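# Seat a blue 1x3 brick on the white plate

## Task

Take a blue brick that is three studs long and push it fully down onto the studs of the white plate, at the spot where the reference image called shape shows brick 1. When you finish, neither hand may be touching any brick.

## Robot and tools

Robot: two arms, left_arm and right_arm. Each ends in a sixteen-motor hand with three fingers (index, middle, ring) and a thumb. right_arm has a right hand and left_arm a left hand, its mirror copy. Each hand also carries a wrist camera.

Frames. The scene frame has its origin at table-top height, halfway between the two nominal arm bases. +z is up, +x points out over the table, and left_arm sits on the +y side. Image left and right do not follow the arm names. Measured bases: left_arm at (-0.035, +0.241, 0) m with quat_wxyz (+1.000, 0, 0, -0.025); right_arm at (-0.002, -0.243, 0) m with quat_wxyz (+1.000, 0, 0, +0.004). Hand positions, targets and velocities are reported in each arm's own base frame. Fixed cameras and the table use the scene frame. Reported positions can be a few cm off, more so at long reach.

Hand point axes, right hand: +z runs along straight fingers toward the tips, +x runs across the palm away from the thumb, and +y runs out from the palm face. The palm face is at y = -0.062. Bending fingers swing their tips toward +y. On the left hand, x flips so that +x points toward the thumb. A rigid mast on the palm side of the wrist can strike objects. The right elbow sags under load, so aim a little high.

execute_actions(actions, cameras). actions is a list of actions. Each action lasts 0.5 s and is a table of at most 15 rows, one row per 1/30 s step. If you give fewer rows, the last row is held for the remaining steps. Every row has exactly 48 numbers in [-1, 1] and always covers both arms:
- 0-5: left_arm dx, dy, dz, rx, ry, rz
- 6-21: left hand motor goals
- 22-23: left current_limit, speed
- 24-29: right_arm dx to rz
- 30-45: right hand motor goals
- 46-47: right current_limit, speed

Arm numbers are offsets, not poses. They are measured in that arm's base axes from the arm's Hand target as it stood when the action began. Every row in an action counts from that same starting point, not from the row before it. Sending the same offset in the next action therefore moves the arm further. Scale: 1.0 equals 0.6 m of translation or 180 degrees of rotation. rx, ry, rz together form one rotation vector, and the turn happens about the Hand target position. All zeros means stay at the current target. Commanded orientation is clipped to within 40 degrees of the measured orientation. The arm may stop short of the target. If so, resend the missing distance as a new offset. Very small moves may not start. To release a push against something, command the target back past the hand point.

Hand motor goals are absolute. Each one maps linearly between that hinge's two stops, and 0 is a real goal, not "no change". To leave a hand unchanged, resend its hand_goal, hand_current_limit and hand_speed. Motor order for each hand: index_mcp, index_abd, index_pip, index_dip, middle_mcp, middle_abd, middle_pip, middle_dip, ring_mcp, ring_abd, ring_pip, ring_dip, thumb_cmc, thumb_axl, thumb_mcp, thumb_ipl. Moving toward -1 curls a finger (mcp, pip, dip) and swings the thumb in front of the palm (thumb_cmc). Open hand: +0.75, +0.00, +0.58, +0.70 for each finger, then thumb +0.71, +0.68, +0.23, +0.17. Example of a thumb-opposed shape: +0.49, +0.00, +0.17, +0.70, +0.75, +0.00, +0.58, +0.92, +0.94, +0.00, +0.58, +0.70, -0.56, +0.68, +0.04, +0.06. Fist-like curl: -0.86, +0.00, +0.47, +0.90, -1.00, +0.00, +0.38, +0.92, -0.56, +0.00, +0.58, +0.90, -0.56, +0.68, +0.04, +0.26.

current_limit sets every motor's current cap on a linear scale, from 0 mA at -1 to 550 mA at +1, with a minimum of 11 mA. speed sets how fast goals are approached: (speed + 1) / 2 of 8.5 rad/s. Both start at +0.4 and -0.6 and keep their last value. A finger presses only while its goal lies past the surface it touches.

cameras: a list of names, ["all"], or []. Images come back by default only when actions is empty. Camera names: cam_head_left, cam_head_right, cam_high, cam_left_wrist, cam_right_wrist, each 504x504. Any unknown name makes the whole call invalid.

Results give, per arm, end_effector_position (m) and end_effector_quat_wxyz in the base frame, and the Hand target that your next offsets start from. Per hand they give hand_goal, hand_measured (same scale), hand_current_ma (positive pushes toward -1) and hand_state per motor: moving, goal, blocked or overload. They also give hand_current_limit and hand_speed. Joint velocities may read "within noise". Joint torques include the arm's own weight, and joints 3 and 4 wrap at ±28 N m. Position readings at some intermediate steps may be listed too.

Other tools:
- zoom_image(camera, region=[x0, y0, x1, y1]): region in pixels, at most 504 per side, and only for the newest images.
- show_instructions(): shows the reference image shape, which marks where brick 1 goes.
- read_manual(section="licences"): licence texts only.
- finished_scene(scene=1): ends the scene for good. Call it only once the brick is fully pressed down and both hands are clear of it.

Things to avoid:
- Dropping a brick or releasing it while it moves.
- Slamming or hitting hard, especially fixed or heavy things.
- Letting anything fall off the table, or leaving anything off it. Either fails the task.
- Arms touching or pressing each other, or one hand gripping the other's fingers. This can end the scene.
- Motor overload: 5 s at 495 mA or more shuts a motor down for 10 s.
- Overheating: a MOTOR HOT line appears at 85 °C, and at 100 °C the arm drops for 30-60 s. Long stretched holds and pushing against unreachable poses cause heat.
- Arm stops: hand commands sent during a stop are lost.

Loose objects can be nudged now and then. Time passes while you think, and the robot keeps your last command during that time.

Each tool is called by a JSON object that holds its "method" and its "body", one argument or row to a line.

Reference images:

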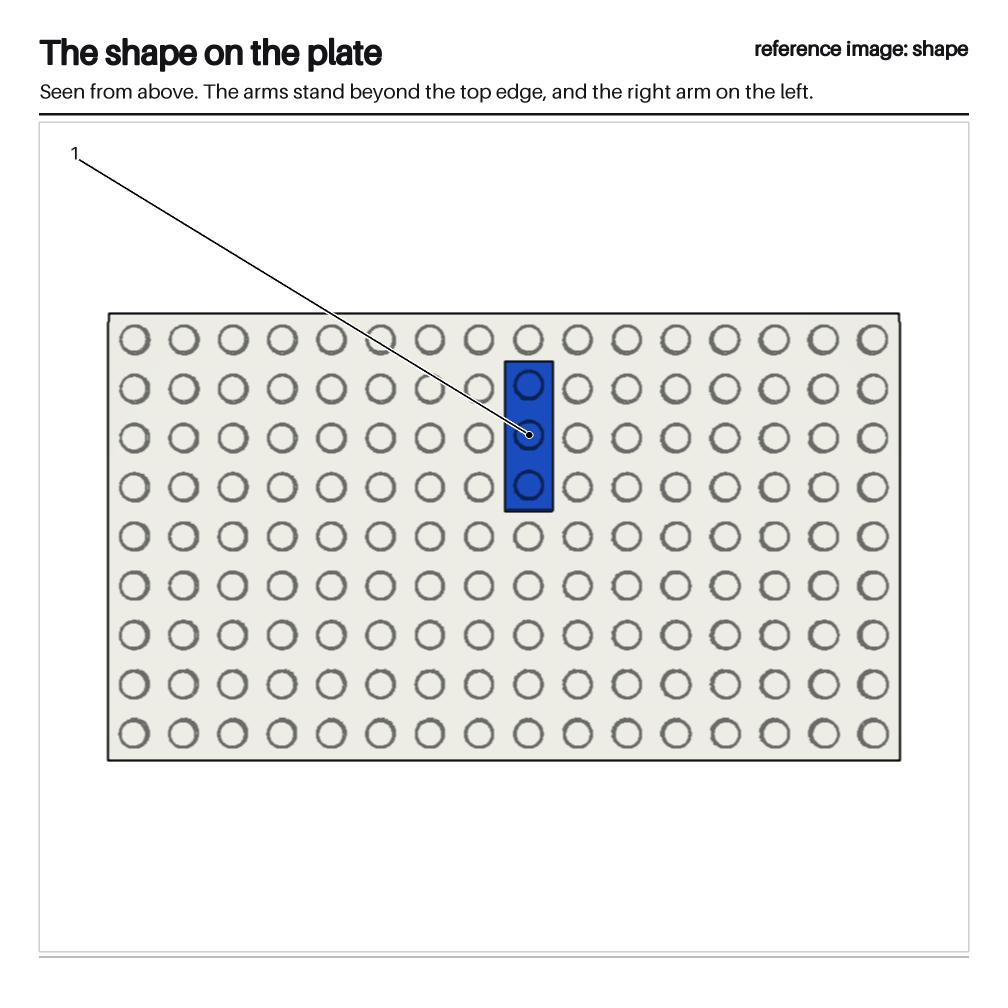

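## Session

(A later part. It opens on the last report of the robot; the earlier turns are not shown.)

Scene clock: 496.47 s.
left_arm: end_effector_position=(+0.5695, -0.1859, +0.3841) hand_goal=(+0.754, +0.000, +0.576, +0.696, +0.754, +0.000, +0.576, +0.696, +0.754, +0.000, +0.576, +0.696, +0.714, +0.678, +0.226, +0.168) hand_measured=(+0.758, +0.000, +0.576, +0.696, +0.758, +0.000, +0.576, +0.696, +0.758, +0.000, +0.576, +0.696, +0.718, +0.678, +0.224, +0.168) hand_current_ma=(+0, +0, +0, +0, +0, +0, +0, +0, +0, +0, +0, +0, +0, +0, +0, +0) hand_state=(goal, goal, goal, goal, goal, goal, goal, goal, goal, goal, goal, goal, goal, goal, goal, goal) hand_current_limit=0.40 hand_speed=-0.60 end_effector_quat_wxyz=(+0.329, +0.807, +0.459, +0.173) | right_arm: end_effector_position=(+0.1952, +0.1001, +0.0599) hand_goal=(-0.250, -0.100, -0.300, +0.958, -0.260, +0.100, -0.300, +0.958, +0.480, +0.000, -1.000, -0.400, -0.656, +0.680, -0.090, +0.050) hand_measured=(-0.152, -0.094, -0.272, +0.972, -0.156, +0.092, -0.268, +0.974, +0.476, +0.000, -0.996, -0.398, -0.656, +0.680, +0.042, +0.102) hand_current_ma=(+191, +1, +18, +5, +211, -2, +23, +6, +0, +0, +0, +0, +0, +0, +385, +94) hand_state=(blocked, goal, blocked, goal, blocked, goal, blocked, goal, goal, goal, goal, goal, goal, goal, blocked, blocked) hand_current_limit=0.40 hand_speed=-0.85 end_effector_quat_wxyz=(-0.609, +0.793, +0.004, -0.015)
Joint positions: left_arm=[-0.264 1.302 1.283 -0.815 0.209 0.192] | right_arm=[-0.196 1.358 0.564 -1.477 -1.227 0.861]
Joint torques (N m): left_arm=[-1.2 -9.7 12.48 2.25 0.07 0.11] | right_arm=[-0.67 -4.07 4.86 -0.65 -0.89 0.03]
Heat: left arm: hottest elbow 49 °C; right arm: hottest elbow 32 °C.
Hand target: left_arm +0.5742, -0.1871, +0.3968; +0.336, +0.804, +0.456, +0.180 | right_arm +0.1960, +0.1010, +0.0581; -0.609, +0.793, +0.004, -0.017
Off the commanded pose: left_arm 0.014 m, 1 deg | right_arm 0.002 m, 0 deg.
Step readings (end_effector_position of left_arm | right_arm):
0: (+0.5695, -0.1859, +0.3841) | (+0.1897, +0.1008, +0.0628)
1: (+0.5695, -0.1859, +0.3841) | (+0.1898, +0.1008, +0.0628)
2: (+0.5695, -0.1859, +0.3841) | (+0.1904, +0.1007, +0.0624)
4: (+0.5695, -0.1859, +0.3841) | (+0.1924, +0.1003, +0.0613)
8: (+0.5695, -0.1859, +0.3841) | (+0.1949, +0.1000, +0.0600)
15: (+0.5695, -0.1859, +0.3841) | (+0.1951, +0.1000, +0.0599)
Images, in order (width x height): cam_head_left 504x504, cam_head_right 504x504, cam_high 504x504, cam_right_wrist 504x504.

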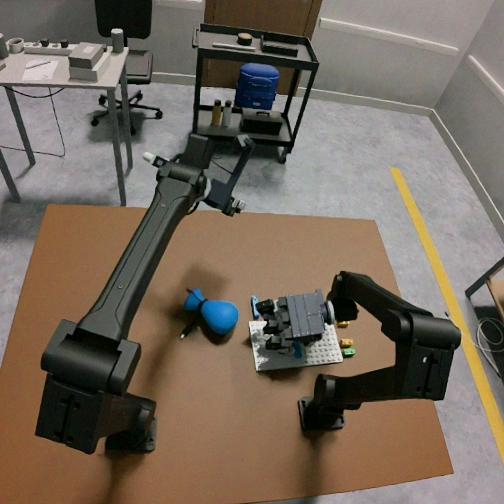

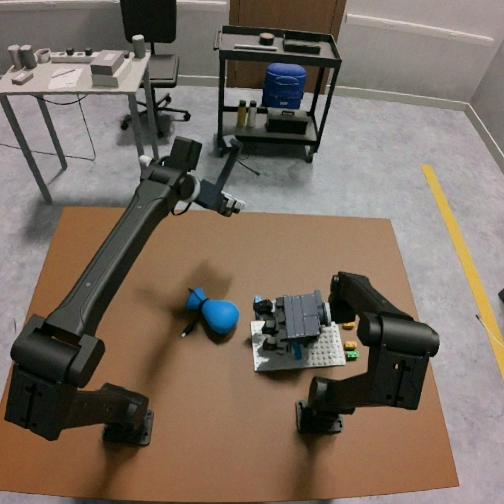

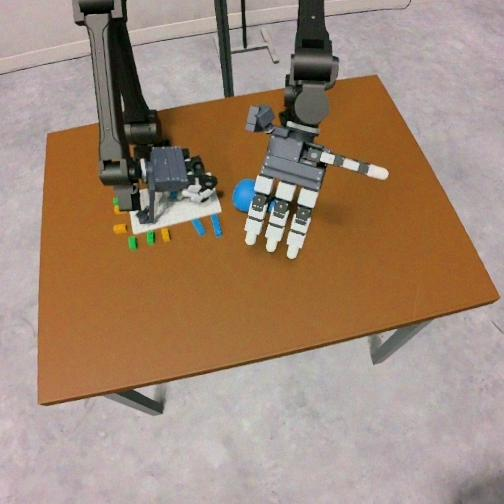

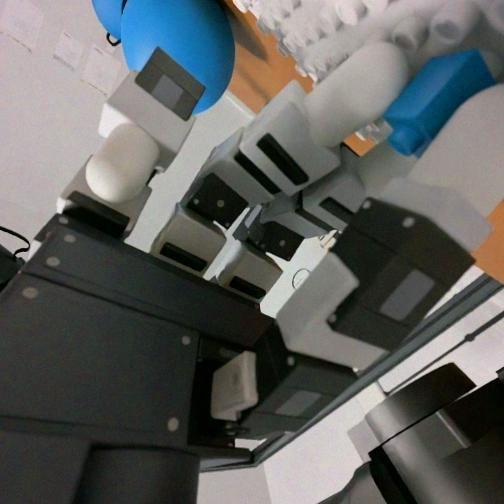

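{"method": "execute_actions", "body": {
  "actions": [
    [[0,0,0,0,0,0,0.754,0,0.576,0.696,0.754,0,0.576,0.696,0.754,0,0.576,0.696,0.714,0.678,0.226,0.168,0.4,-0.6,-0.0075,0.0,0.005,0,0,0,-0.25,-0.1,-0.3,0.957,-0.26,0.1,-0.3,0.957,0.48,0,-1,-0.4,-0.657,0.68,-0.09,0.05,0.4,-0.85]]
  ]
}}

Scene clock: 499.23 s.
left_arm: end_effector_position=(+0.5695, -0.1859, +0.3841) hand_goal=(+0.754, +0.000, +0.576, +0.696, +0.754, +0.000, +0.576, +0.696, +0.754, +0.000, +0.576, +0.696, +0.714, +0.678, +0.226, +0.168) hand_measured=(+0.758, +0.000, +0.576, +0.696, +0.758, +0.000, +0.576, +0.696, +0.758, +0.000, +0.576, +0.696, +0.718, +0.678, +0.224, +0.168) hand_current_ma=(+0, +0, +0, +0, +0, +0, +0, +0, +0, +0, +0, +0, +0, +0, +0, +0) hand_state=(goal, goal, goal, goal, goal, goal, goal, goal, goal, goal, goal, goal, goal, goal, goal, goal) hand_current_limit=0.40 hand_speed=-0.60 end_effector_quat_wxyz=(+0.329, +0.807, +0.459, +0.173) | right_arm: end_effector_position=(+0.1952, +0.1000, +0.0599) hand_goal=(-0.250, -0.100, -0.300, +0.958, -0.260, +0.100, -0.300, +0.958, +0.480, +0.000, -1.000, -0.400, -0.656, +0.680, -0.090, +0.050) hand_measured=(-0.152, -0.094, -0.272, +0.972, -0.156, +0.092, -0.268, +0.974, +0.476, +0.000, -0.996, -0.398, -0.656, +0.680, +0.042, +0.102) hand_current_ma=(+191, +1, +18, +5, +211, -2, +23, +6, +0, +0, +0, +0, +0, +0, +385, +94) hand_state=(blocked, goal, blocked, goal, blocked, goal, blocked, goal, goal, goal, goal, goal, goal, goal, blocked, blocked) hand_current_limit=0.40 hand_speed=-0.85 end_effector_quat_wxyz=(-0.609, +0.793, +0.004, -0.015)
Joint positions: left_arm=[-0.264 1.302 1.283 -0.815 0.209 0.192] | right_arm=[-0.196 1.358 0.564 -1.477 -1.227 0.862]
Joint torques (N m): left_arm=[-1.08 -9.82 12.48 2.26 0.07 0.11] | right_arm=[-1.08 -5.6 4.3 -1.29 -0.8 0.01]
Heat: left arm: hottest elbow 49 °C; right arm: hottest elbow 32 °C.
Hand target: left_arm +0.5742, -0.1871, +0.3968; +0.336, +0.804, +0.456, +0.180 | right_arm +0.1915, +0.1010, +0.0611; -0.609, +0.793, +0.004, -0.016
Off the commanded pose: left_arm 0.014 m, 1 deg | right_arm 0.004 m, 0 deg.
Step readings (end_effector_position of left_arm | right_arm):
0: (+0.5695, -0.1859, +0.3841) | (+0.1952, +0.1000, +0.0599)
1: (+0.5695, -0.1859, +0.3841) | (+0.1952, +0.1000, +0.0599)
2: (+0.5695, -0.1859, +0.3841) | (+0.1952, +0.1000, +0.0599)
4: (+0.5695, -0.1859, +0.3841) | (+0.1952, +0.1000, +0.0599)
8: (+0.5695, -0.1859, +0.3841) | (+0.1952, +0.1000, +0.0599)
15: (+0.5695, -0.1859, +0.3841) | (+0.1952, +0.1000, +0.0599)

{"method": "zoom_image", "body": {
  "camera": "cam_high",
  "region": [130, 185, 180, 235]
}}

{"method": "zoom_image", "body": {
  "camera": "cam_head_left",
  "region": [250, 280, 350, 380]
}}

{"method": "zoom_image", "body": {
  "camera": "cam_right_wrist",
  "region": [224, 0, 504, 280]
}}

Scaled by 10.080 from the camera's 504x504 image, which has a finer 720x720 frame.
This view is cut from an older image: the scene may have changed since it was taken.

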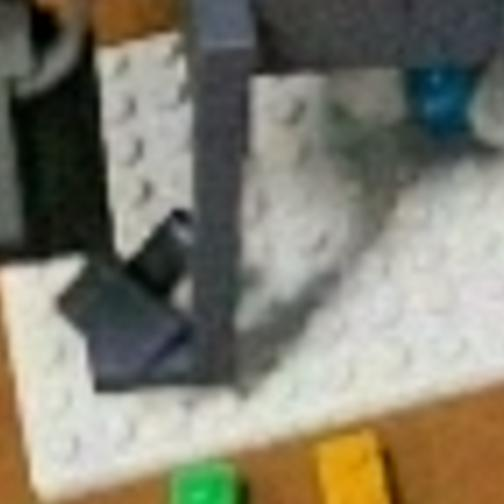

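Scaled by 5.040 from the camera's 504x504 image, which has a finer 720x720 frame.
This view is cut from an older image: the scene may have changed since it was taken.

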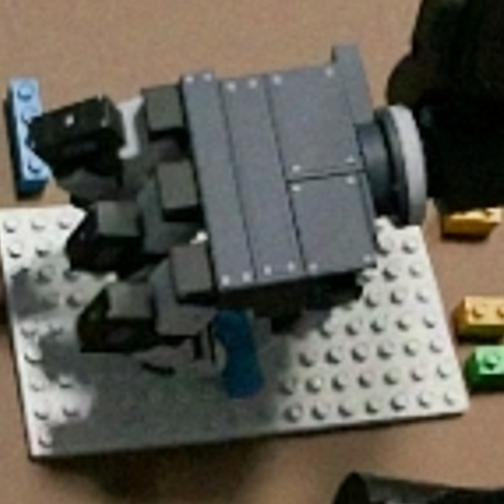

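Scaled by 1.800 from the camera's 504x504 image, which has a finer 720x720 frame.
This view is cut from an older image: the scene may have changed since it was taken.

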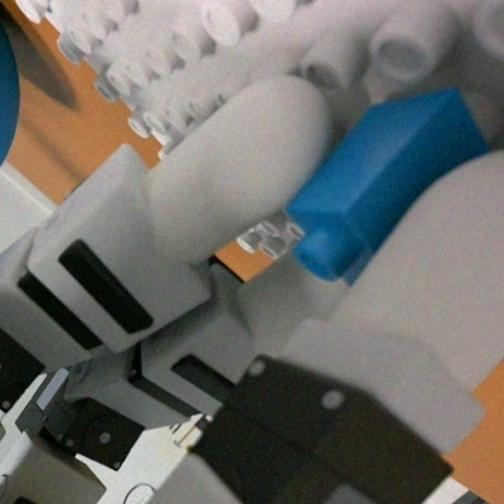

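{"method": "execute_actions", "body": {
  "actions": [
    [[0,0,0,0,0,0,0.754,0,0.576,0.696,0.754,0,0.576,0.696,0.754,0,0.576,0.696,0.714,0.678,0.226,0.168,0.4,-0.6,0,0,0.012,0,0,0,-0.25,-0.1,-0.3,0.957,-0.26,0.1,-0.3,0.957,0.48,0,-1,-0.4,-0.657,0.68,-0.09,0.05,0.4,-0.85]],
    [[0,0,0,0,0,0,0.754,0,0.576,0.696,0.754,0,0.576,0.696,0.754,0,0.576,0.696,0.714,0.678,0.226,0.168,0.4,-0.6,-0.001,0.006,-0.008,-0.0278,0,0,-0.25,-0.1,-0.3,0.957,-0.26,0.1,-0.3,0.957,0.48,0,-1,-0.4,-0.657,0.68,-0.09,0.05,0.4,-0.85],[0,0,0,0,0,0,0.754,0,0.576,0.696,0.754,0,0.576,0.696,0.754,0,0.576,0.696,0.714,0.678,0.226,0.168,0.4,-0.6,-0.0025,0.0127,-0.0153,-0.0556,0,0,-0.25,-0.1,-0.3,0.957,-0.26,0.1,-0.3,0.957,0.48,0,-1,-0.4,-0.657,0.68,-0.09,0.05,0.4,-0.85]]
  ],
  "cameras": ["cam_head_left","cam_head_right","cam_right_wrist","cam_high"]
}}

{"method": "zoom_image", "body": {
  "camera": "cam_right_wrist",
  "region": [344, 0, 504, 160]
}}

{"method": "zoom_image", "body": {
  "camera": "cam_high",
  "region": [125, 170, 195, 240]
}}

{"method": "zoom_image", "body": {
  "camera": "cam_head_left",
  "region": [280, 335, 320, 375]
}}

{"method": "zoom_image", "body": {
  "camera": "cam_head_right",
  "region": [280, 335, 320, 375]
}}

Scene clock: 528.57 s.
left_arm: end_effector_position=(+0.5695, -0.1859, +0.3841) hand_goal=(+0.754, +0.000, +0.576, +0.696, +0.754, +0.000, +0.576, +0.696, +0.754, +0.000, +0.576, +0.696, +0.714, +0.678, +0.226, +0.168) hand_measured=(+0.758, +0.000, +0.576, +0.696, +0.758, +0.000, +0.576, +0.696, +0.758, +0.000, +0.576, +0.696, +0.718, +0.678, +0.224, +0.168) hand_current_ma=(+0, +0, +0, +0, +0, +0, +0, +0, +0, +0, +0, +0, +0, +0, +0, +0) hand_state=(goal, goal, goal, goal, goal, goal, goal, goal, goal, goal, goal, goal, goal, goal, goal, goal) hand_current_limit=0.40 hand_speed=-0.60 end_effector_quat_wxyz=(+0.329, +0.807, +0.459, +0.173) | right_arm: end_effector_position=(+0.1933, +0.1073, +0.0597) hand_goal=(-0.250, -0.100, -0.300, +0.958, -0.260, +0.100, -0.300, +0.958, +0.480, +0.000, -1.000, -0.400, -0.656, +0.680, -0.090, +0.050) hand_measured=(-0.152, -0.092, -0.272, +0.972, -0.156, +0.092, -0.268, +0.974, +0.476, +0.000, -0.996, -0.398, -0.656, +0.680, +0.042, +0.102) hand_current_ma=(+191, +1, +18, +5, +209, -2, +23, +6, +0, +0, +0, +0, +0, +0, +385, +94) hand_state=(blocked, goal, blocked, goal, blocked, goal, blocked, goal, goal, goal, goal, goal, goal, goal, blocked, blocked) hand_current_limit=0.40 hand_speed=-0.85 end_effector_quat_wxyz=(-0.546, +0.837, +0.004, -0.019)
Joint positions: left_arm=[-0.264 1.302 1.283 -0.815 0.209 0.192] | right_arm=[-0.072 1.166 0.529 -1.183 -1.142 1.328]
Joint torques (N m): left_arm=[-1.14 -9.82 12.46 2.24 0.08 0.11] | right_arm=[-0.44 -4.42 5.59 0.01 -0.8 0.12]
Heat: left arm: hottest elbow 49 °C; right arm: hottest elbow 32 °C.
Hand target: left_arm +0.5742, -0.1871, +0.3968; +0.336, +0.804, +0.456, +0.180 | right_arm +0.1900, +0.1086, +0.0592; -0.538, +0.843, +0.002, -0.017
Off the commanded pose: left_arm 0.014 m, 1 deg | right_arm 0.004 m, 1 deg.
Step readings (end_effector_position of left_arm | right_arm):
0: (+0.5695, -0.1859, +0.3841) | (+0.1952, +0.1000, +0.0599)
1: (+0.5695, -0.1859, +0.3841) | (+0.1952, +0.1000, +0.0599)
2: (+0.5695, -0.1859, +0.3841) | (+0.1951, +0.1001, +0.0601)
4: (+0.5695, -0.1859, +0.3841) | (+0.1946, +0.1002, +0.0610)
8: (+0.5695, -0.1859, +0.3841) | (+0.1937, +0.1003, +0.0633)
15: (+0.5695, -0.1859, +0.3841) | (+0.1930, +0.1005, +0.0644)
16: (+0.5695, -0.1859, +0.3841) | (+0.1929, +0.1005, +0.0644)
17: (+0.5695, -0.1859, +0.3841) | (+0.1929, +0.1004, +0.0640)
19: (+0.5695, -0.1859, +0.3841) | (+0.1950, +0.1003, +0.0607)
23: (+0.5695, -0.1859, +0.3841) | (+0.1987, +0.1053, +0.0599)
30: (+0.5695, -0.1859, +0.3841) | (+0.1977, +0.1071, +0.0595)
Images, in order (width x height): cam_head_left 504x504, cam_head_right 504x504, cam_high 504x504, cam_right_wrist 504x504.

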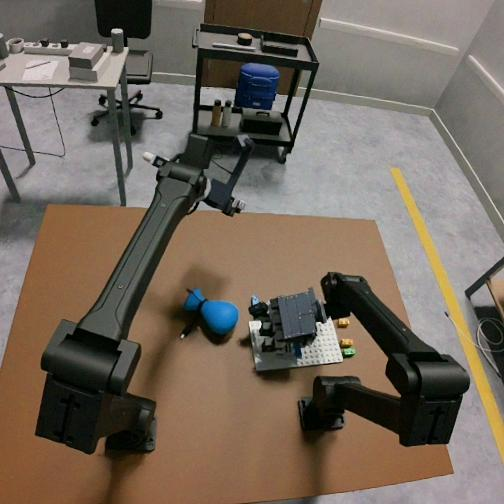

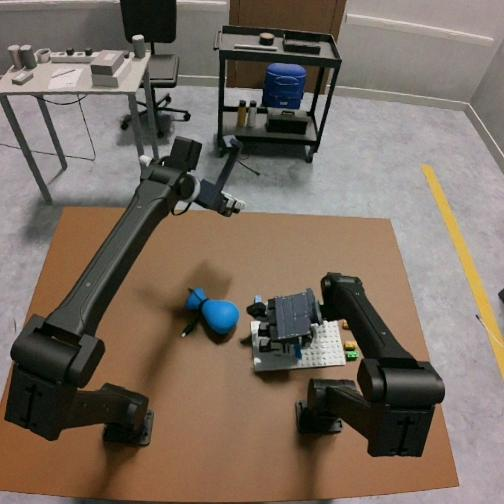

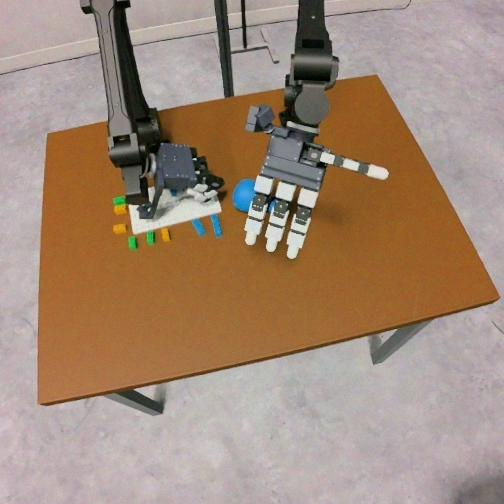

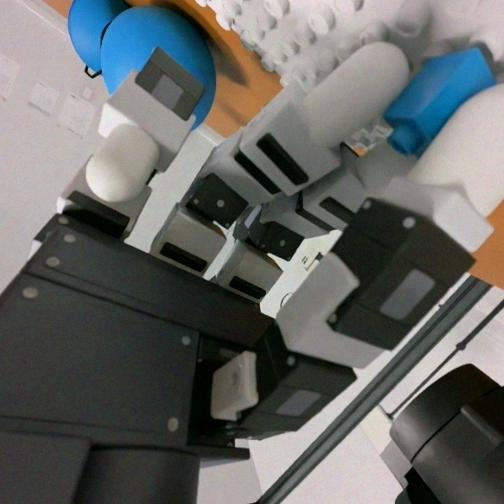

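Scaled by 3.150 from the camera's 504x504 image, which has a finer 720x720 frame.

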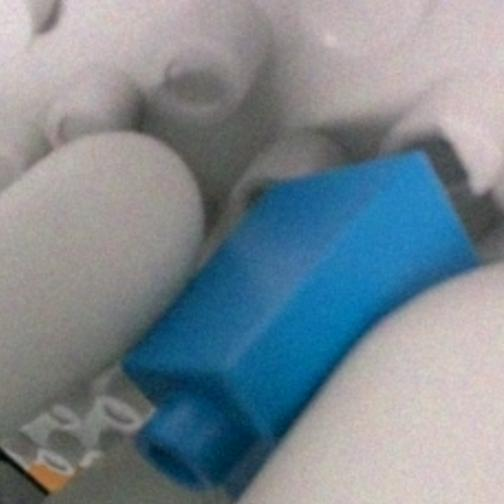

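Scaled by 7.200 from the camera's 504x504 image, which has a finer 720x720 frame.

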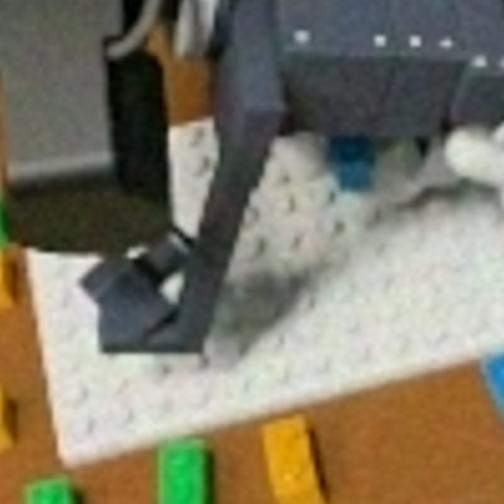

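Scaled by 12.600 from the camera's 504x504 image, which has a finer 720x720 frame.

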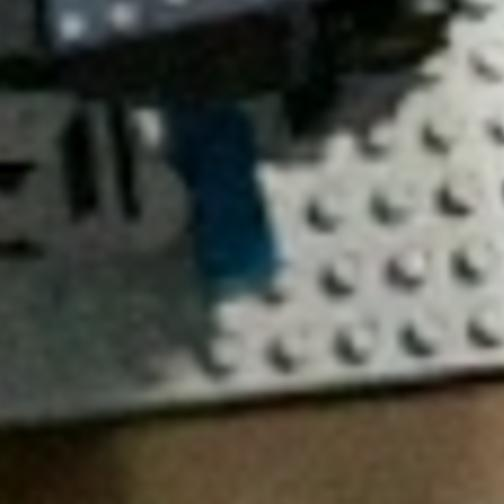

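Scaled by 12.600 from the camera's 504x504 image, which has a finer 720x720 frame.

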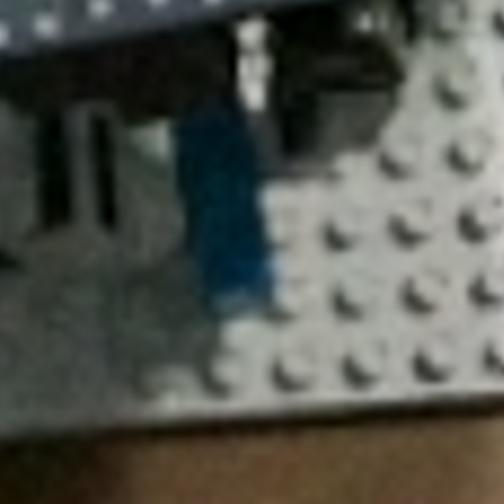

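{"method": "execute_actions", "body": {
  "actions": [
    [[0,0,0,0,0,0,0.754,0,0.576,0.696,0.754,0,0.576,0.696,0.754,0,0.576,0.696,0.714,0.678,0.226,0.168,0.4,-0.6,-0.0045,0.006,-0.0145,0,0,0,-0.25,-0.1,-0.3,0.957,-0.26,0.1,-0.3,0.957,0.48,0,-1,-0.4,-0.657,0.68,-0.09,0.05,0.4,-0.85]]
  ],
  "cameras": ["cam_head_left","cam_head_right","cam_right_wrist","cam_high"]
}}

{"method": "zoom_image", "body": {
  "camera": "cam_right_wrist",
  "region": [344, 0, 504, 160]
}}

{"method": "zoom_image", "body": {
  "camera": "cam_high",
  "region": [125, 170, 195, 240]
}}

{"method": "zoom_image", "body": {
  "camera": "cam_head_left",
  "region": [280, 335, 320, 375]
}}

{"method": "zoom_image", "body": {
  "camera": "cam_head_right",
  "region": [280, 335, 320, 375]
}}

Scene clock: 535.83 s.
left_arm: end_effector_position=(+0.5695, -0.1859, +0.3841) hand_goal=(+0.754, +0.000, +0.576, +0.696, +0.754, +0.000, +0.576, +0.696, +0.754, +0.000, +0.576, +0.696, +0.714, +0.678, +0.226, +0.168) hand_measured=(+0.758, +0.000, +0.576, +0.696, +0.758, +0.000, +0.576, +0.696, +0.758, +0.000, +0.576, +0.696, +0.718, +0.678, +0.224, +0.168) hand_current_ma=(+0, +0, +0, +0, +0, +0, +0, +0, +0, +0, +0, +0, +0, +0, +0, +0) hand_state=(goal, goal, goal, goal, goal, goal, goal, goal, goal, goal, goal, goal, goal, goal, goal, goal) hand_current_limit=0.40 hand_speed=-0.60 end_effector_quat_wxyz=(+0.329, +0.807, +0.459, +0.173) | right_arm: end_effector_position=(+0.1923, +0.1108, +0.0525) hand_goal=(-0.250, -0.100, -0.300, +0.958, -0.260, +0.100, -0.300, +0.958, +0.480, +0.000, -1.000, -0.400, -0.656, +0.680, -0.090, +0.050) hand_measured=(-0.152, -0.090, -0.270, +0.972, -0.164, +0.088, -0.268, +0.974, +0.476, +0.000, -0.996, -0.398, -0.652, +0.680, +0.042, +0.102) hand_current_ma=(+191, +2, +19, +5, +186, -3, +22, +6, +0, +0, +0, +0, +0, +0, +385, +94) hand_state=(blocked, goal, blocked, goal, blocked, goal, blocked, goal, goal, goal, goal, goal, goal, goal, blocked, blocked) hand_current_limit=0.40 hand_speed=-0.85 end_effector_quat_wxyz=(-0.540, +0.842, +0.002, -0.013)
Joint positions: left_arm=[-0.264 1.302 1.283 -0.815 0.209 0.192] | right_arm=[-0.048 1.143 0.501 -1.092 -1.135 1.412]
Joint torques (N m): left_arm=[-1.2 -9.76 12.48 2.24 0.08 0.11] | right_arm=[-0.38 -3.9 5.35 0.14 -0.74 0.11]
Heat: left arm: hottest elbow 49 °C; right arm: hottest elbow 33 °C.
Hand target: left_arm +0.5742, -0.1871, +0.3968; +0.336, +0.804, +0.456, +0.180 | right_arm +0.1873, +0.1122, +0.0504; -0.537, +0.843, +0.002, -0.017
Off the commanded pose: left_arm 0.014 m, 1 deg | right_arm 0.006 m, 1 deg.
Step readings (end_effector_position of left_arm | right_arm):
0: (+0.5695, -0.1859, +0.3841) | (+0.1932, +0.1073, +0.0597)
1: (+0.5695, -0.1859, +0.3841) | (+0.1933, +0.1073, +0.0596)
2: (+0.5695, -0.1859, +0.3841) | (+0.1935, +0.1076, +0.0587)
4: (+0.5695, -0.1859, +0.3841) | (+0.1937, +0.1082, +0.0558)
8: (+0.5695, -0.1859, +0.3841) | (+0.1920, +0.1103, +0.0526)
15: (+0.5695, -0.1859, +0.3841) | (+0.1925, +0.1107, +0.0524)
Images, in order (width x height): cam_head_left 504x504, cam_head_right 504x504, cam_high 504x504, cam_right_wrist 504x504.

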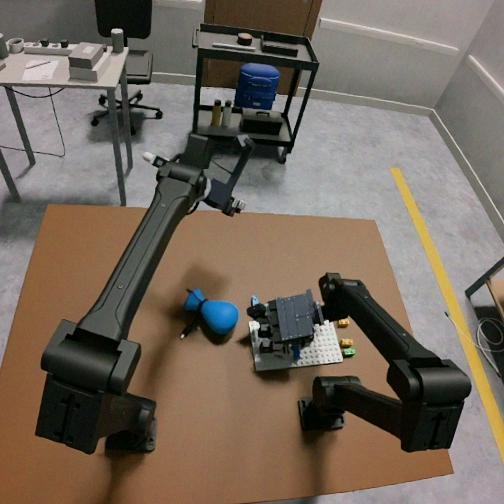

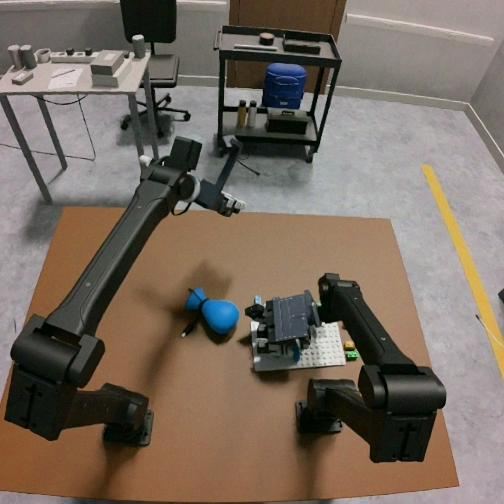

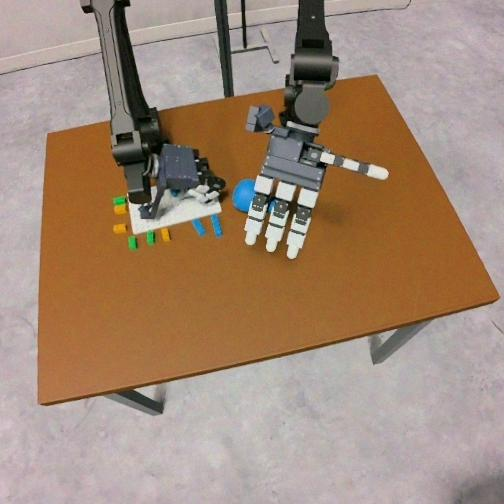

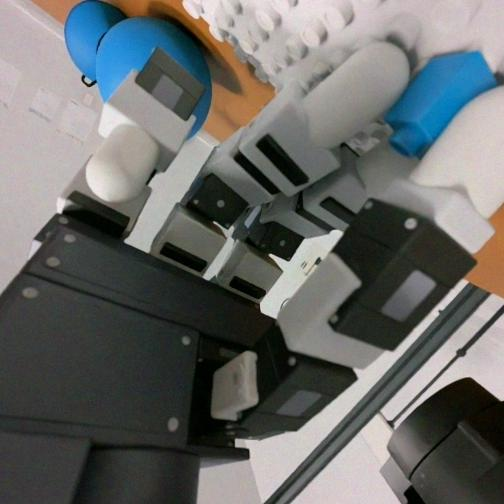

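Scaled by 3.150 from the camera's 504x504 image, which has a finer 720x720 frame.

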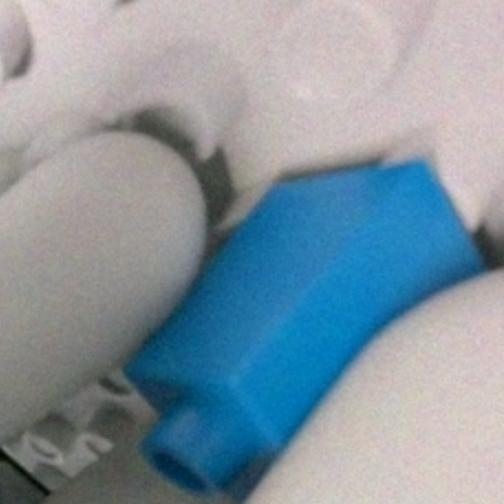

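Scaled by 7.200 from the camera's 504x504 image, which has a finer 720x720 frame.

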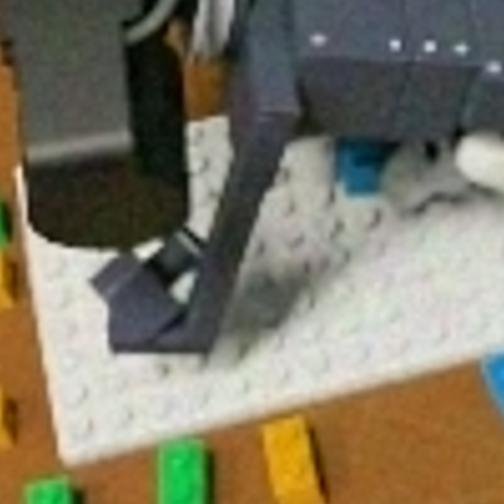

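Scaled by 12.600 from the camera's 504x504 image, which has a finer 720x720 frame.

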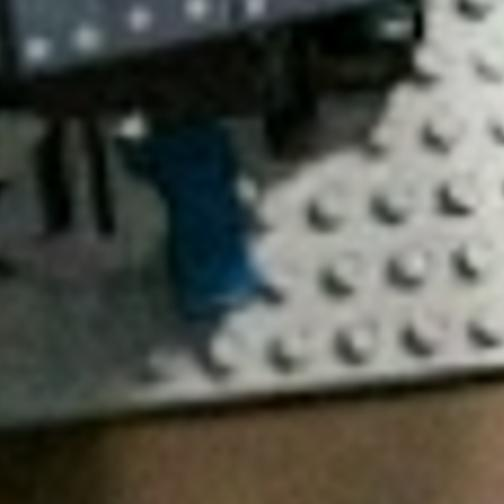

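Scaled by 12.600 from the camera's 504x504 image, which has a finer 720x720 frame.

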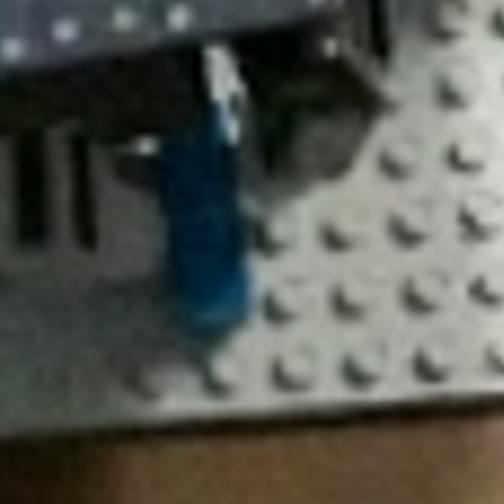

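{"method": "execute_actions", "body": {
  "actions": [
    [[0,0,0,0,0,0,0.754,0,0.576,0.696,0.754,0,0.576,0.696,0.754,0,0.576,0.696,0.714,0.678,0.226,0.168,0.4,-0.6,0,0,0,0,0,0,-0.16,-0.1,-0.3,0.957,-0.17,0.1,-0.3,0.957,0.48,0,-1,-0.4,-0.657,0.68,0.03,0.05,0.4,-0.9]],
    [[0,0,0,0,0,0,0.754,0,0.576,0.696,0.754,0,0.576,0.696,0.754,0,0.576,0.696,0.714,0.678,0.226,0.168,0.4,-0.6,0,0,0,0,0,0,-0.11,-0.1,-0.3,0.957,-0.12,0.1,-0.3,0.957,0.48,0,-1,-0.4,-0.657,0.68,0.09,0.08,0.4,-0.9]]
  ],
  "cameras": ["cam_head_left","cam_head_right","cam_right_wrist","cam_high"]
}}

{"method": "zoom_image", "body": {
  "camera": "cam_right_wrist",
  "region": [344, 0, 504, 160]
}}

{"method": "zoom_image", "body": {
  "camera": "cam_head_left",
  "region": [280, 335, 320, 375]
}}

{"method": "zoom_image", "body": {
  "camera": "cam_head_right",
  "region": [280, 335, 320, 375]
}}

Scene clock: 541.30 s.
left_arm: end_effector_position=(+0.5695, -0.1859, +0.3841) hand_goal=(+0.754, +0.000, +0.576, +0.696, +0.754, +0.000, +0.576, +0.696, +0.754, +0.000, +0.576, +0.696, +0.714, +0.678, +0.226, +0.168) hand_measured=(+0.758, +0.000, +0.576, +0.696, +0.758, +0.000, +0.576, +0.696, +0.758, +0.000, +0.576, +0.696, +0.718, +0.678, +0.224, +0.168) hand_current_ma=(+0, +0, +0, +0, +0, +0, +0, +0, +0, +0, +0, +0, +0, +0, +0, +0) hand_state=(goal, goal, goal, goal, goal, goal, goal, goal, goal, goal, goal, goal, goal, goal, goal, goal) hand_current_limit=0.40 hand_speed=-0.60 end_effector_quat_wxyz=(+0.329, +0.807, +0.459, +0.173) | right_arm: end_effector_position=(+0.1923, +0.1107, +0.0525) hand_goal=(-0.110, -0.100, -0.300, +0.958, -0.120, +0.100, -0.300, +0.958, +0.480, +0.000, -1.000, -0.400, -0.656, +0.680, +0.090, +0.080) hand_measured=(-0.112, -0.096, -0.292, +0.962, -0.124, +0.096, -0.296, +0.960, +0.476, +0.000, -0.996, -0.398, -0.652, +0.680, +0.086, +0.082) hand_current_ma=(+0, +0, +1, +0, -1, -1, +0, +0, +0, +0, +0, +0, +0, +0, -1, +0) hand_state=(goal, goal, goal, goal, goal, goal, goal, goal, goal, goal, goal, goal, goal, goal, goal, goal) hand_current_limit=0.40 hand_speed=-0.90 end_effector_quat_wxyz=(-0.539, +0.842, +0.003, -0.013)
Joint positions: left_arm=[-0.264 1.302 1.283 -0.815 0.209 0.192] | right_arm=[-0.047 1.142 0.501 -1.091 -1.133 1.414]
Joint torques (N m): left_arm=[-1.2 -9.88 12.48 2.25 0.07 0.11] | right_arm=[-0.56 -3.84 5.33 0.14 -0.8 0.12]
Heat: left arm: hottest elbow 49 °C; right arm: hottest elbow 33 °C.
Hand target: left_arm +0.5742, -0.1871, +0.3968; +0.336, +0.804, +0.456, +0.180 | right_arm +0.1872, +0.1122, +0.0504; -0.538, +0.843, +0.002, -0.017
Off the commanded pose: left_arm 0.014 m, 1 deg | right_arm 0.006 m, 0 deg.
Step readings (end_effector_position of left_arm | right_arm):
0: (+0.5695, -0.1859, +0.3841) | (+0.1923, +0.1108, +0.0525)
1: (+0.5695, -0.1859, +0.3841) | (+0.1923, +0.1108, +0.0525)
2: (+0.5695, -0.1859, +0.3841) | (+0.1923, +0.1109, +0.0525)
4: (+0.5695, -0.1859, +0.3841) | (+0.1923, +0.1109, +0.0525)
8: (+0.5695, -0.1859, +0.3841) | (+0.1923, +0.1108, +0.0525)
15: (+0.5695, -0.1859, +0.3841) | (+0.1923, +0.1107, +0.0525)
16: (+0.5695, -0.1859, +0.3841) | (+0.1923, +0.1107, +0.0524)
17: (+0.5695, -0.1859, +0.3841) | (+0.1923, +0.1107, +0.0524)
19: (+0.5695, -0.1859, +0.3841) | (+0.1923, +0.1107, +0.0524)
23: (+0.5695, -0.1859, +0.3841) | (+0.1923, +0.1107, +0.0524)
30: (+0.5695, -0.1859, +0.3841) | (+0.1923, +0.1107, +0.0525)
Images, in order (width x height): cam_head_left 504x504, cam_head_right 504x504, cam_high 504x504, cam_right_wrist 504x504.

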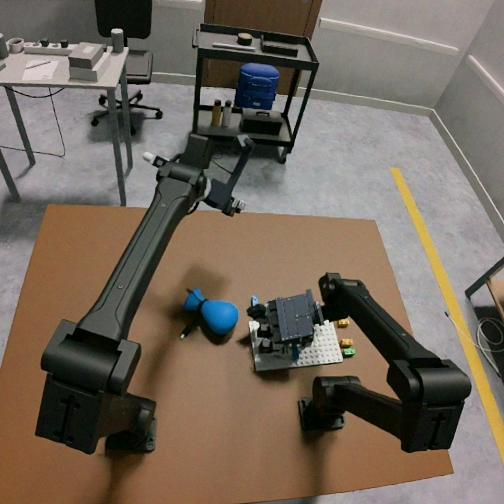

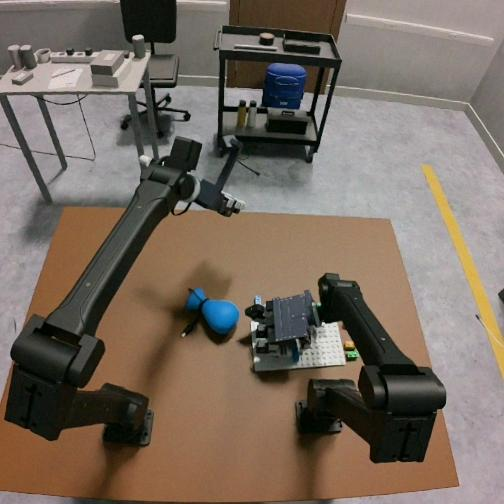

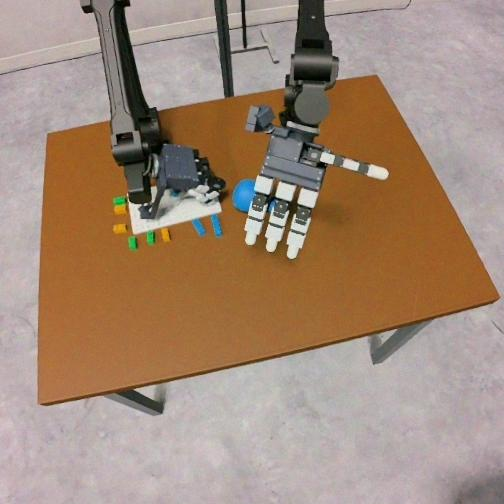

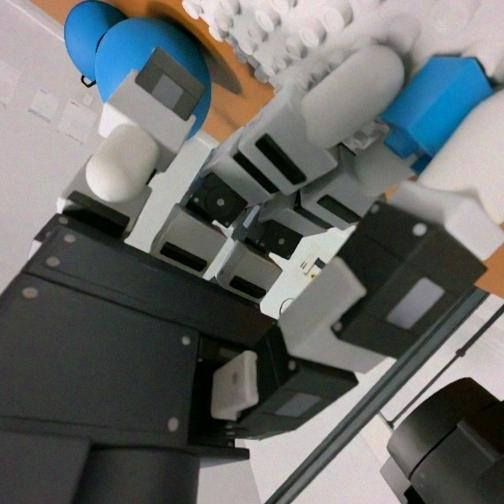

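Scaled by 3.150 from the camera's 504x504 image, which has a finer 720x720 frame.

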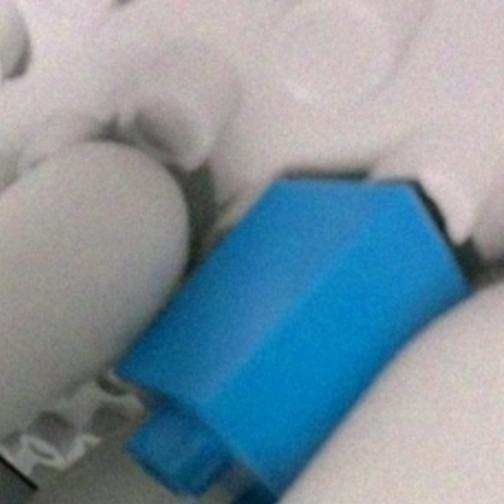

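Scaled by 12.600 from the camera's 504x504 image, which has a finer 720x720 frame.

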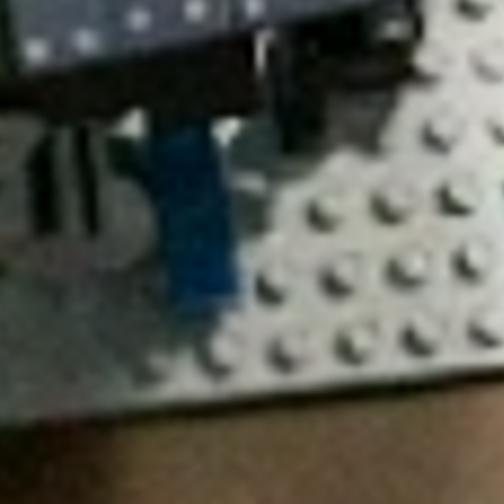

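Scaled by 12.600 from the camera's 504x504 image, which has a finer 720x720 frame.

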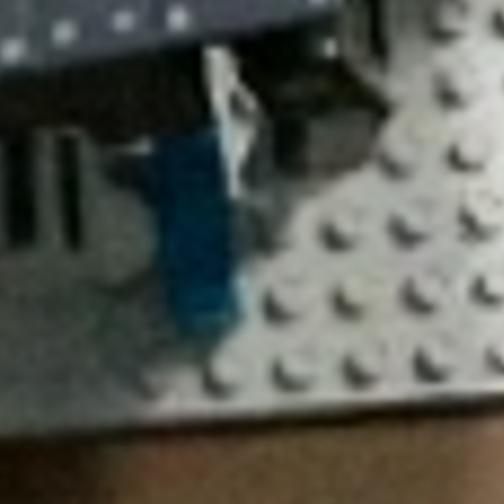

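{"method": "zoom_image", "body": {
  "camera": "cam_right_wrist",
  "region": [180, 0, 504, 162]
}}

{"method": "zoom_image", "body": {
  "camera": "cam_head_left",
  "region": [284, 336, 312, 364]
}}

{"method": "zoom_image", "body": {
  "camera": "cam_head_right",
  "region": [284, 340, 312, 368]
}}

{"method": "zoom_image", "body": {
  "camera": "cam_high",
  "region": [150, 170, 200, 220]
}}

Scaled by 1.556 from the camera's 504x504 image, which has a finer 720x720 frame.

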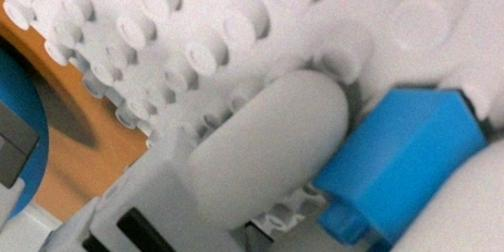

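Scaled by 18.000 from the camera's 504x504 image, which has a finer 720x720 frame.

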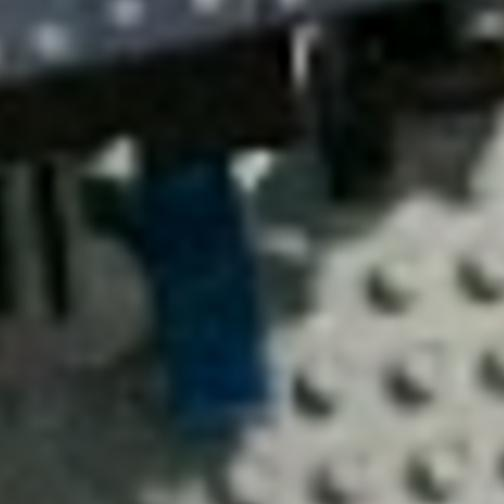

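Scaled by 18.000 from the camera's 504x504 image, which has a finer 720x720 frame.

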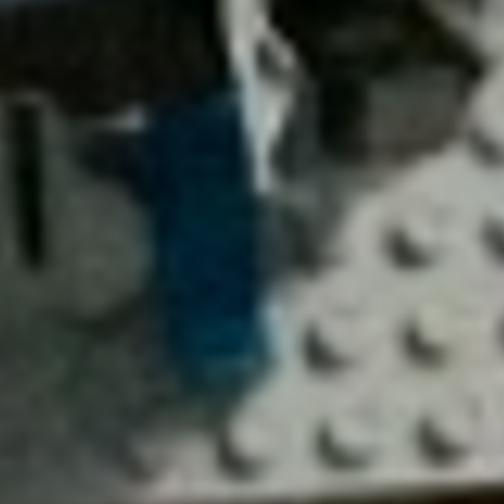

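Scaled by 10.080 from the camera's 504x504 image, which has a finer 720x720 frame.

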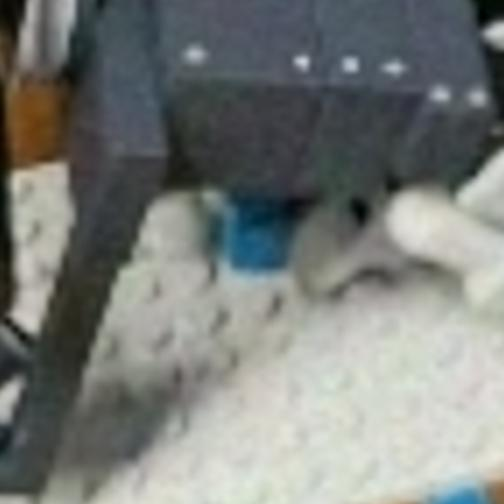

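{"method": "execute_actions", "body": {
  "actions": [
    [[0,0,0,0,0,0,0.754,0,0.576,0.696,0.754,0,0.576,0.696,0.754,0,0.576,0.696,0.714,0.678,0.226,0.168,0.4,-0.6,0,0,0,0,0,0,-0.03,-0.1,-0.362,0.957,-0.03,0.1,-0.362,0.957,0.48,0,-1,-0.4,-0.657,0.68,0.1,0.08,0.4,-0.85]]
  ],
  "cameras": ["cam_head_left","cam_head_right","cam_right_wrist","cam_high"]
}}

{"method": "zoom_image", "body": {
  "camera": "cam_right_wrist",
  "region": [344, 0, 504, 160]
}}

{"method": "zoom_image", "body": {
  "camera": "cam_head_left",
  "region": [284, 336, 312, 364]
}}

{"method": "zoom_image", "body": {
  "camera": "cam_high",
  "region": [150, 170, 200, 220]
}}

Scene clock: 558.47 s.
left_arm: end_effector_position=(+0.5695, -0.1859, +0.3841) hand_goal=(+0.754, +0.000, +0.576, +0.696, +0.754, +0.000, +0.576, +0.696, +0.754, +0.000, +0.576, +0.696, +0.714, +0.678, +0.226, +0.168) hand_measured=(+0.758, +0.000, +0.576, +0.696, +0.758, +0.000, +0.576, +0.696, +0.758, +0.000, +0.576, +0.696, +0.718, +0.678, +0.224, +0.168) hand_current_ma=(+0, +0, +0, +0, +0, +0, +0, +0, +0, +0, +0, +0, +0, +0, +0, +0) hand_state=(goal, goal, goal, goal, goal, goal, goal, goal, goal, goal, goal, goal, goal, goal, goal, goal) hand_current_limit=0.40 hand_speed=-0.60 end_effector_quat_wxyz=(+0.329, +0.807, +0.459, +0.173) | right_arm: end_effector_position=(+0.1921, +0.1106, +0.0523) hand_goal=(-0.030, -0.100, -0.362, +0.958, -0.030, +0.100, -0.362, +0.958, +0.480, +0.000, -1.000, -0.400, -0.656, +0.680, +0.100, +0.080) hand_measured=(-0.048, -0.098, -0.362, +0.958, -0.054, +0.098, -0.366, +0.956, +0.476, +0.000, -0.996, -0.398, -0.652, +0.680, +0.096, +0.082) hand_current_ma=(-8, +0, +0, +0, -14, +0, +0, +0, +0, +0, +0, +0, +0, +0, -1, +0) hand_state=(goal, goal, goal, goal, blocked, goal, goal, goal, goal, goal, goal, goal, goal, goal, goal, goal) hand_current_limit=0.40 hand_speed=-0.85 end_effector_quat_wxyz=(-0.539, +0.842, +0.002, -0.014)
Joint positions: left_arm=[-0.264 1.302 1.283 -0.815 0.209 0.192] | right_arm=[-0.047 1.142 0.501 -1.091 -1.132 1.415]
Joint torques (N m): left_arm=[-1.2 -9.76 12.45 2.26 0.08 0.11] | right_arm=[-0.5 -3.9 5.31 0.16 -0.88 0.11]
Heat: left arm: hottest elbow 49 °C; right arm: hottest elbow 33 °C.
Hand target: left_arm +0.5742, -0.1871, +0.3968; +0.336, +0.804, +0.456, +0.180 | right_arm +0.1873, +0.1122, +0.0504; -0.538, +0.843, +0.002, -0.017
Off the commanded pose: left_arm 0.014 m, 1 deg | right_arm 0.006 m, 0 deg.
Step readings (end_effector_position of left_arm | right_arm):
0: (+0.5695, -0.1859, +0.3841) | (+0.1923, +0.1107, +0.0525)
1: (+0.5695, -0.1859, +0.3841) | (+0.1923, +0.1107, +0.0525)
2: (+0.5695, -0.1859, +0.3841) | (+0.1923, +0.1107, +0.0525)
4: (+0.5695, -0.1859, +0.3841) | (+0.1923, +0.1107, +0.0524)
8: (+0.5695, -0.1859, +0.3841) | (+0.1921, +0.1106, +0.0523)
15: (+0.5695, -0.1859, +0.3841) | (+0.1921, +0.1106, +0.0523)
Images, in order (width x height): cam_head_left 504x504, cam_head_right 504x504, cam_high 504x504, cam_right_wrist 504x504.

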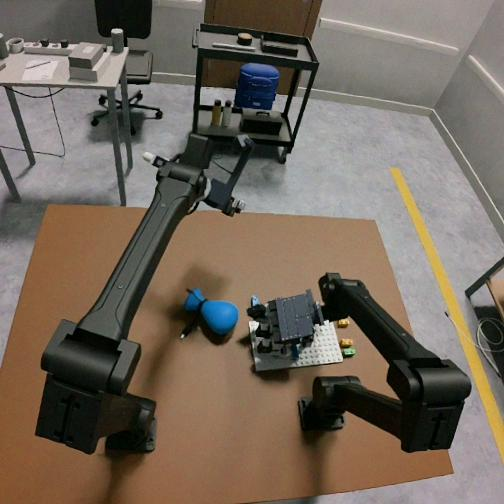

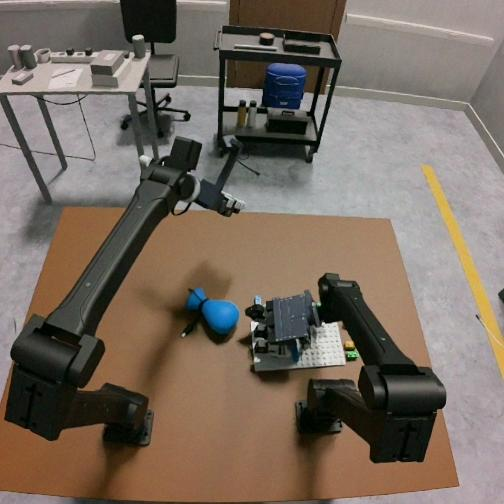

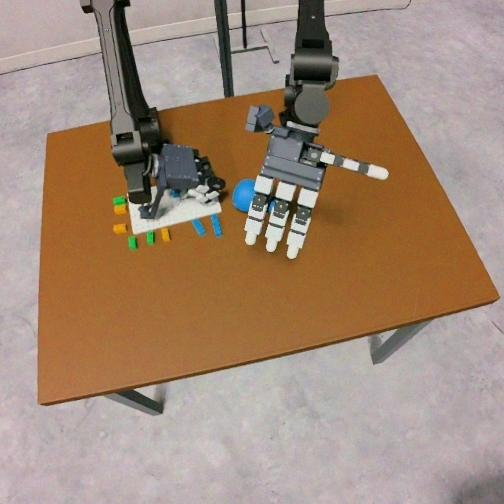

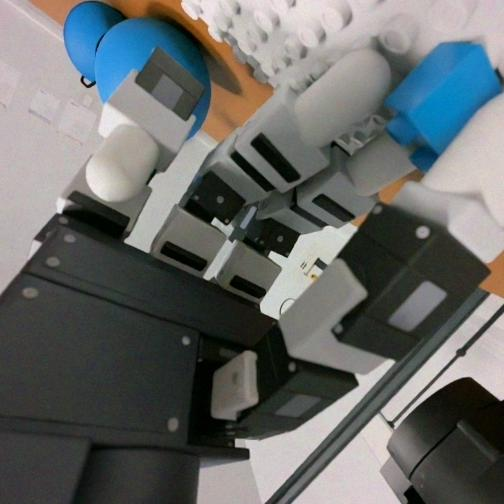

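Scaled by 3.150 from the camera's 504x504 image, which has a finer 720x720 frame.

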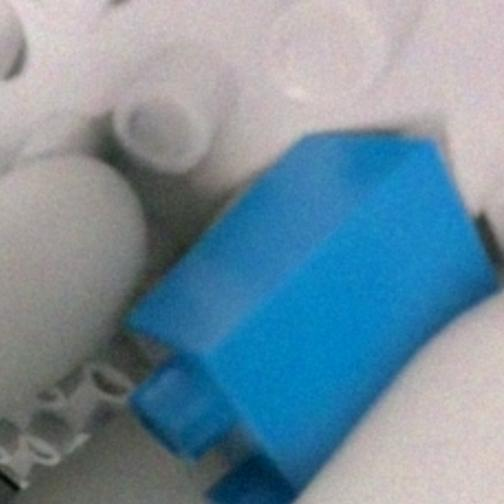

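Scaled by 18.000 from the camera's 504x504 image, which has a finer 720x720 frame.

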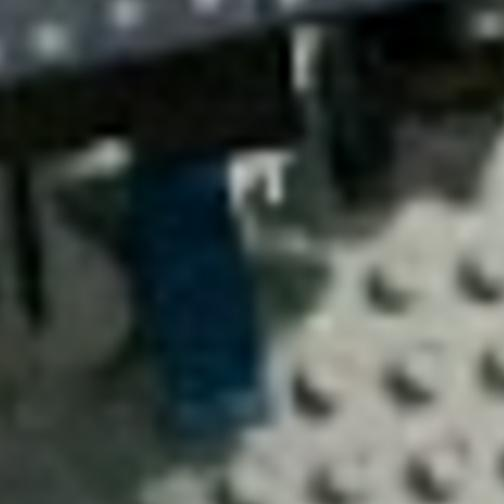

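Scaled by 10.080 from the camera's 504x504 image, which has a finer 720x720 frame.

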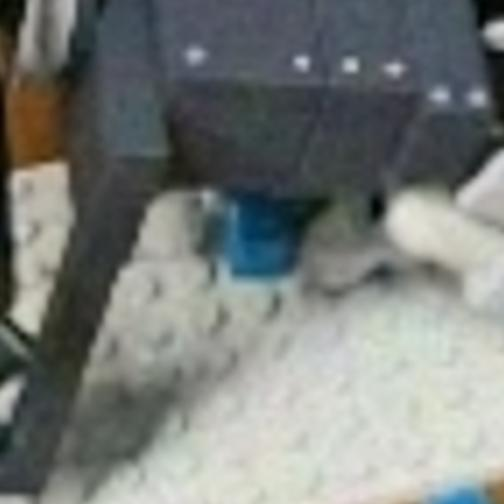

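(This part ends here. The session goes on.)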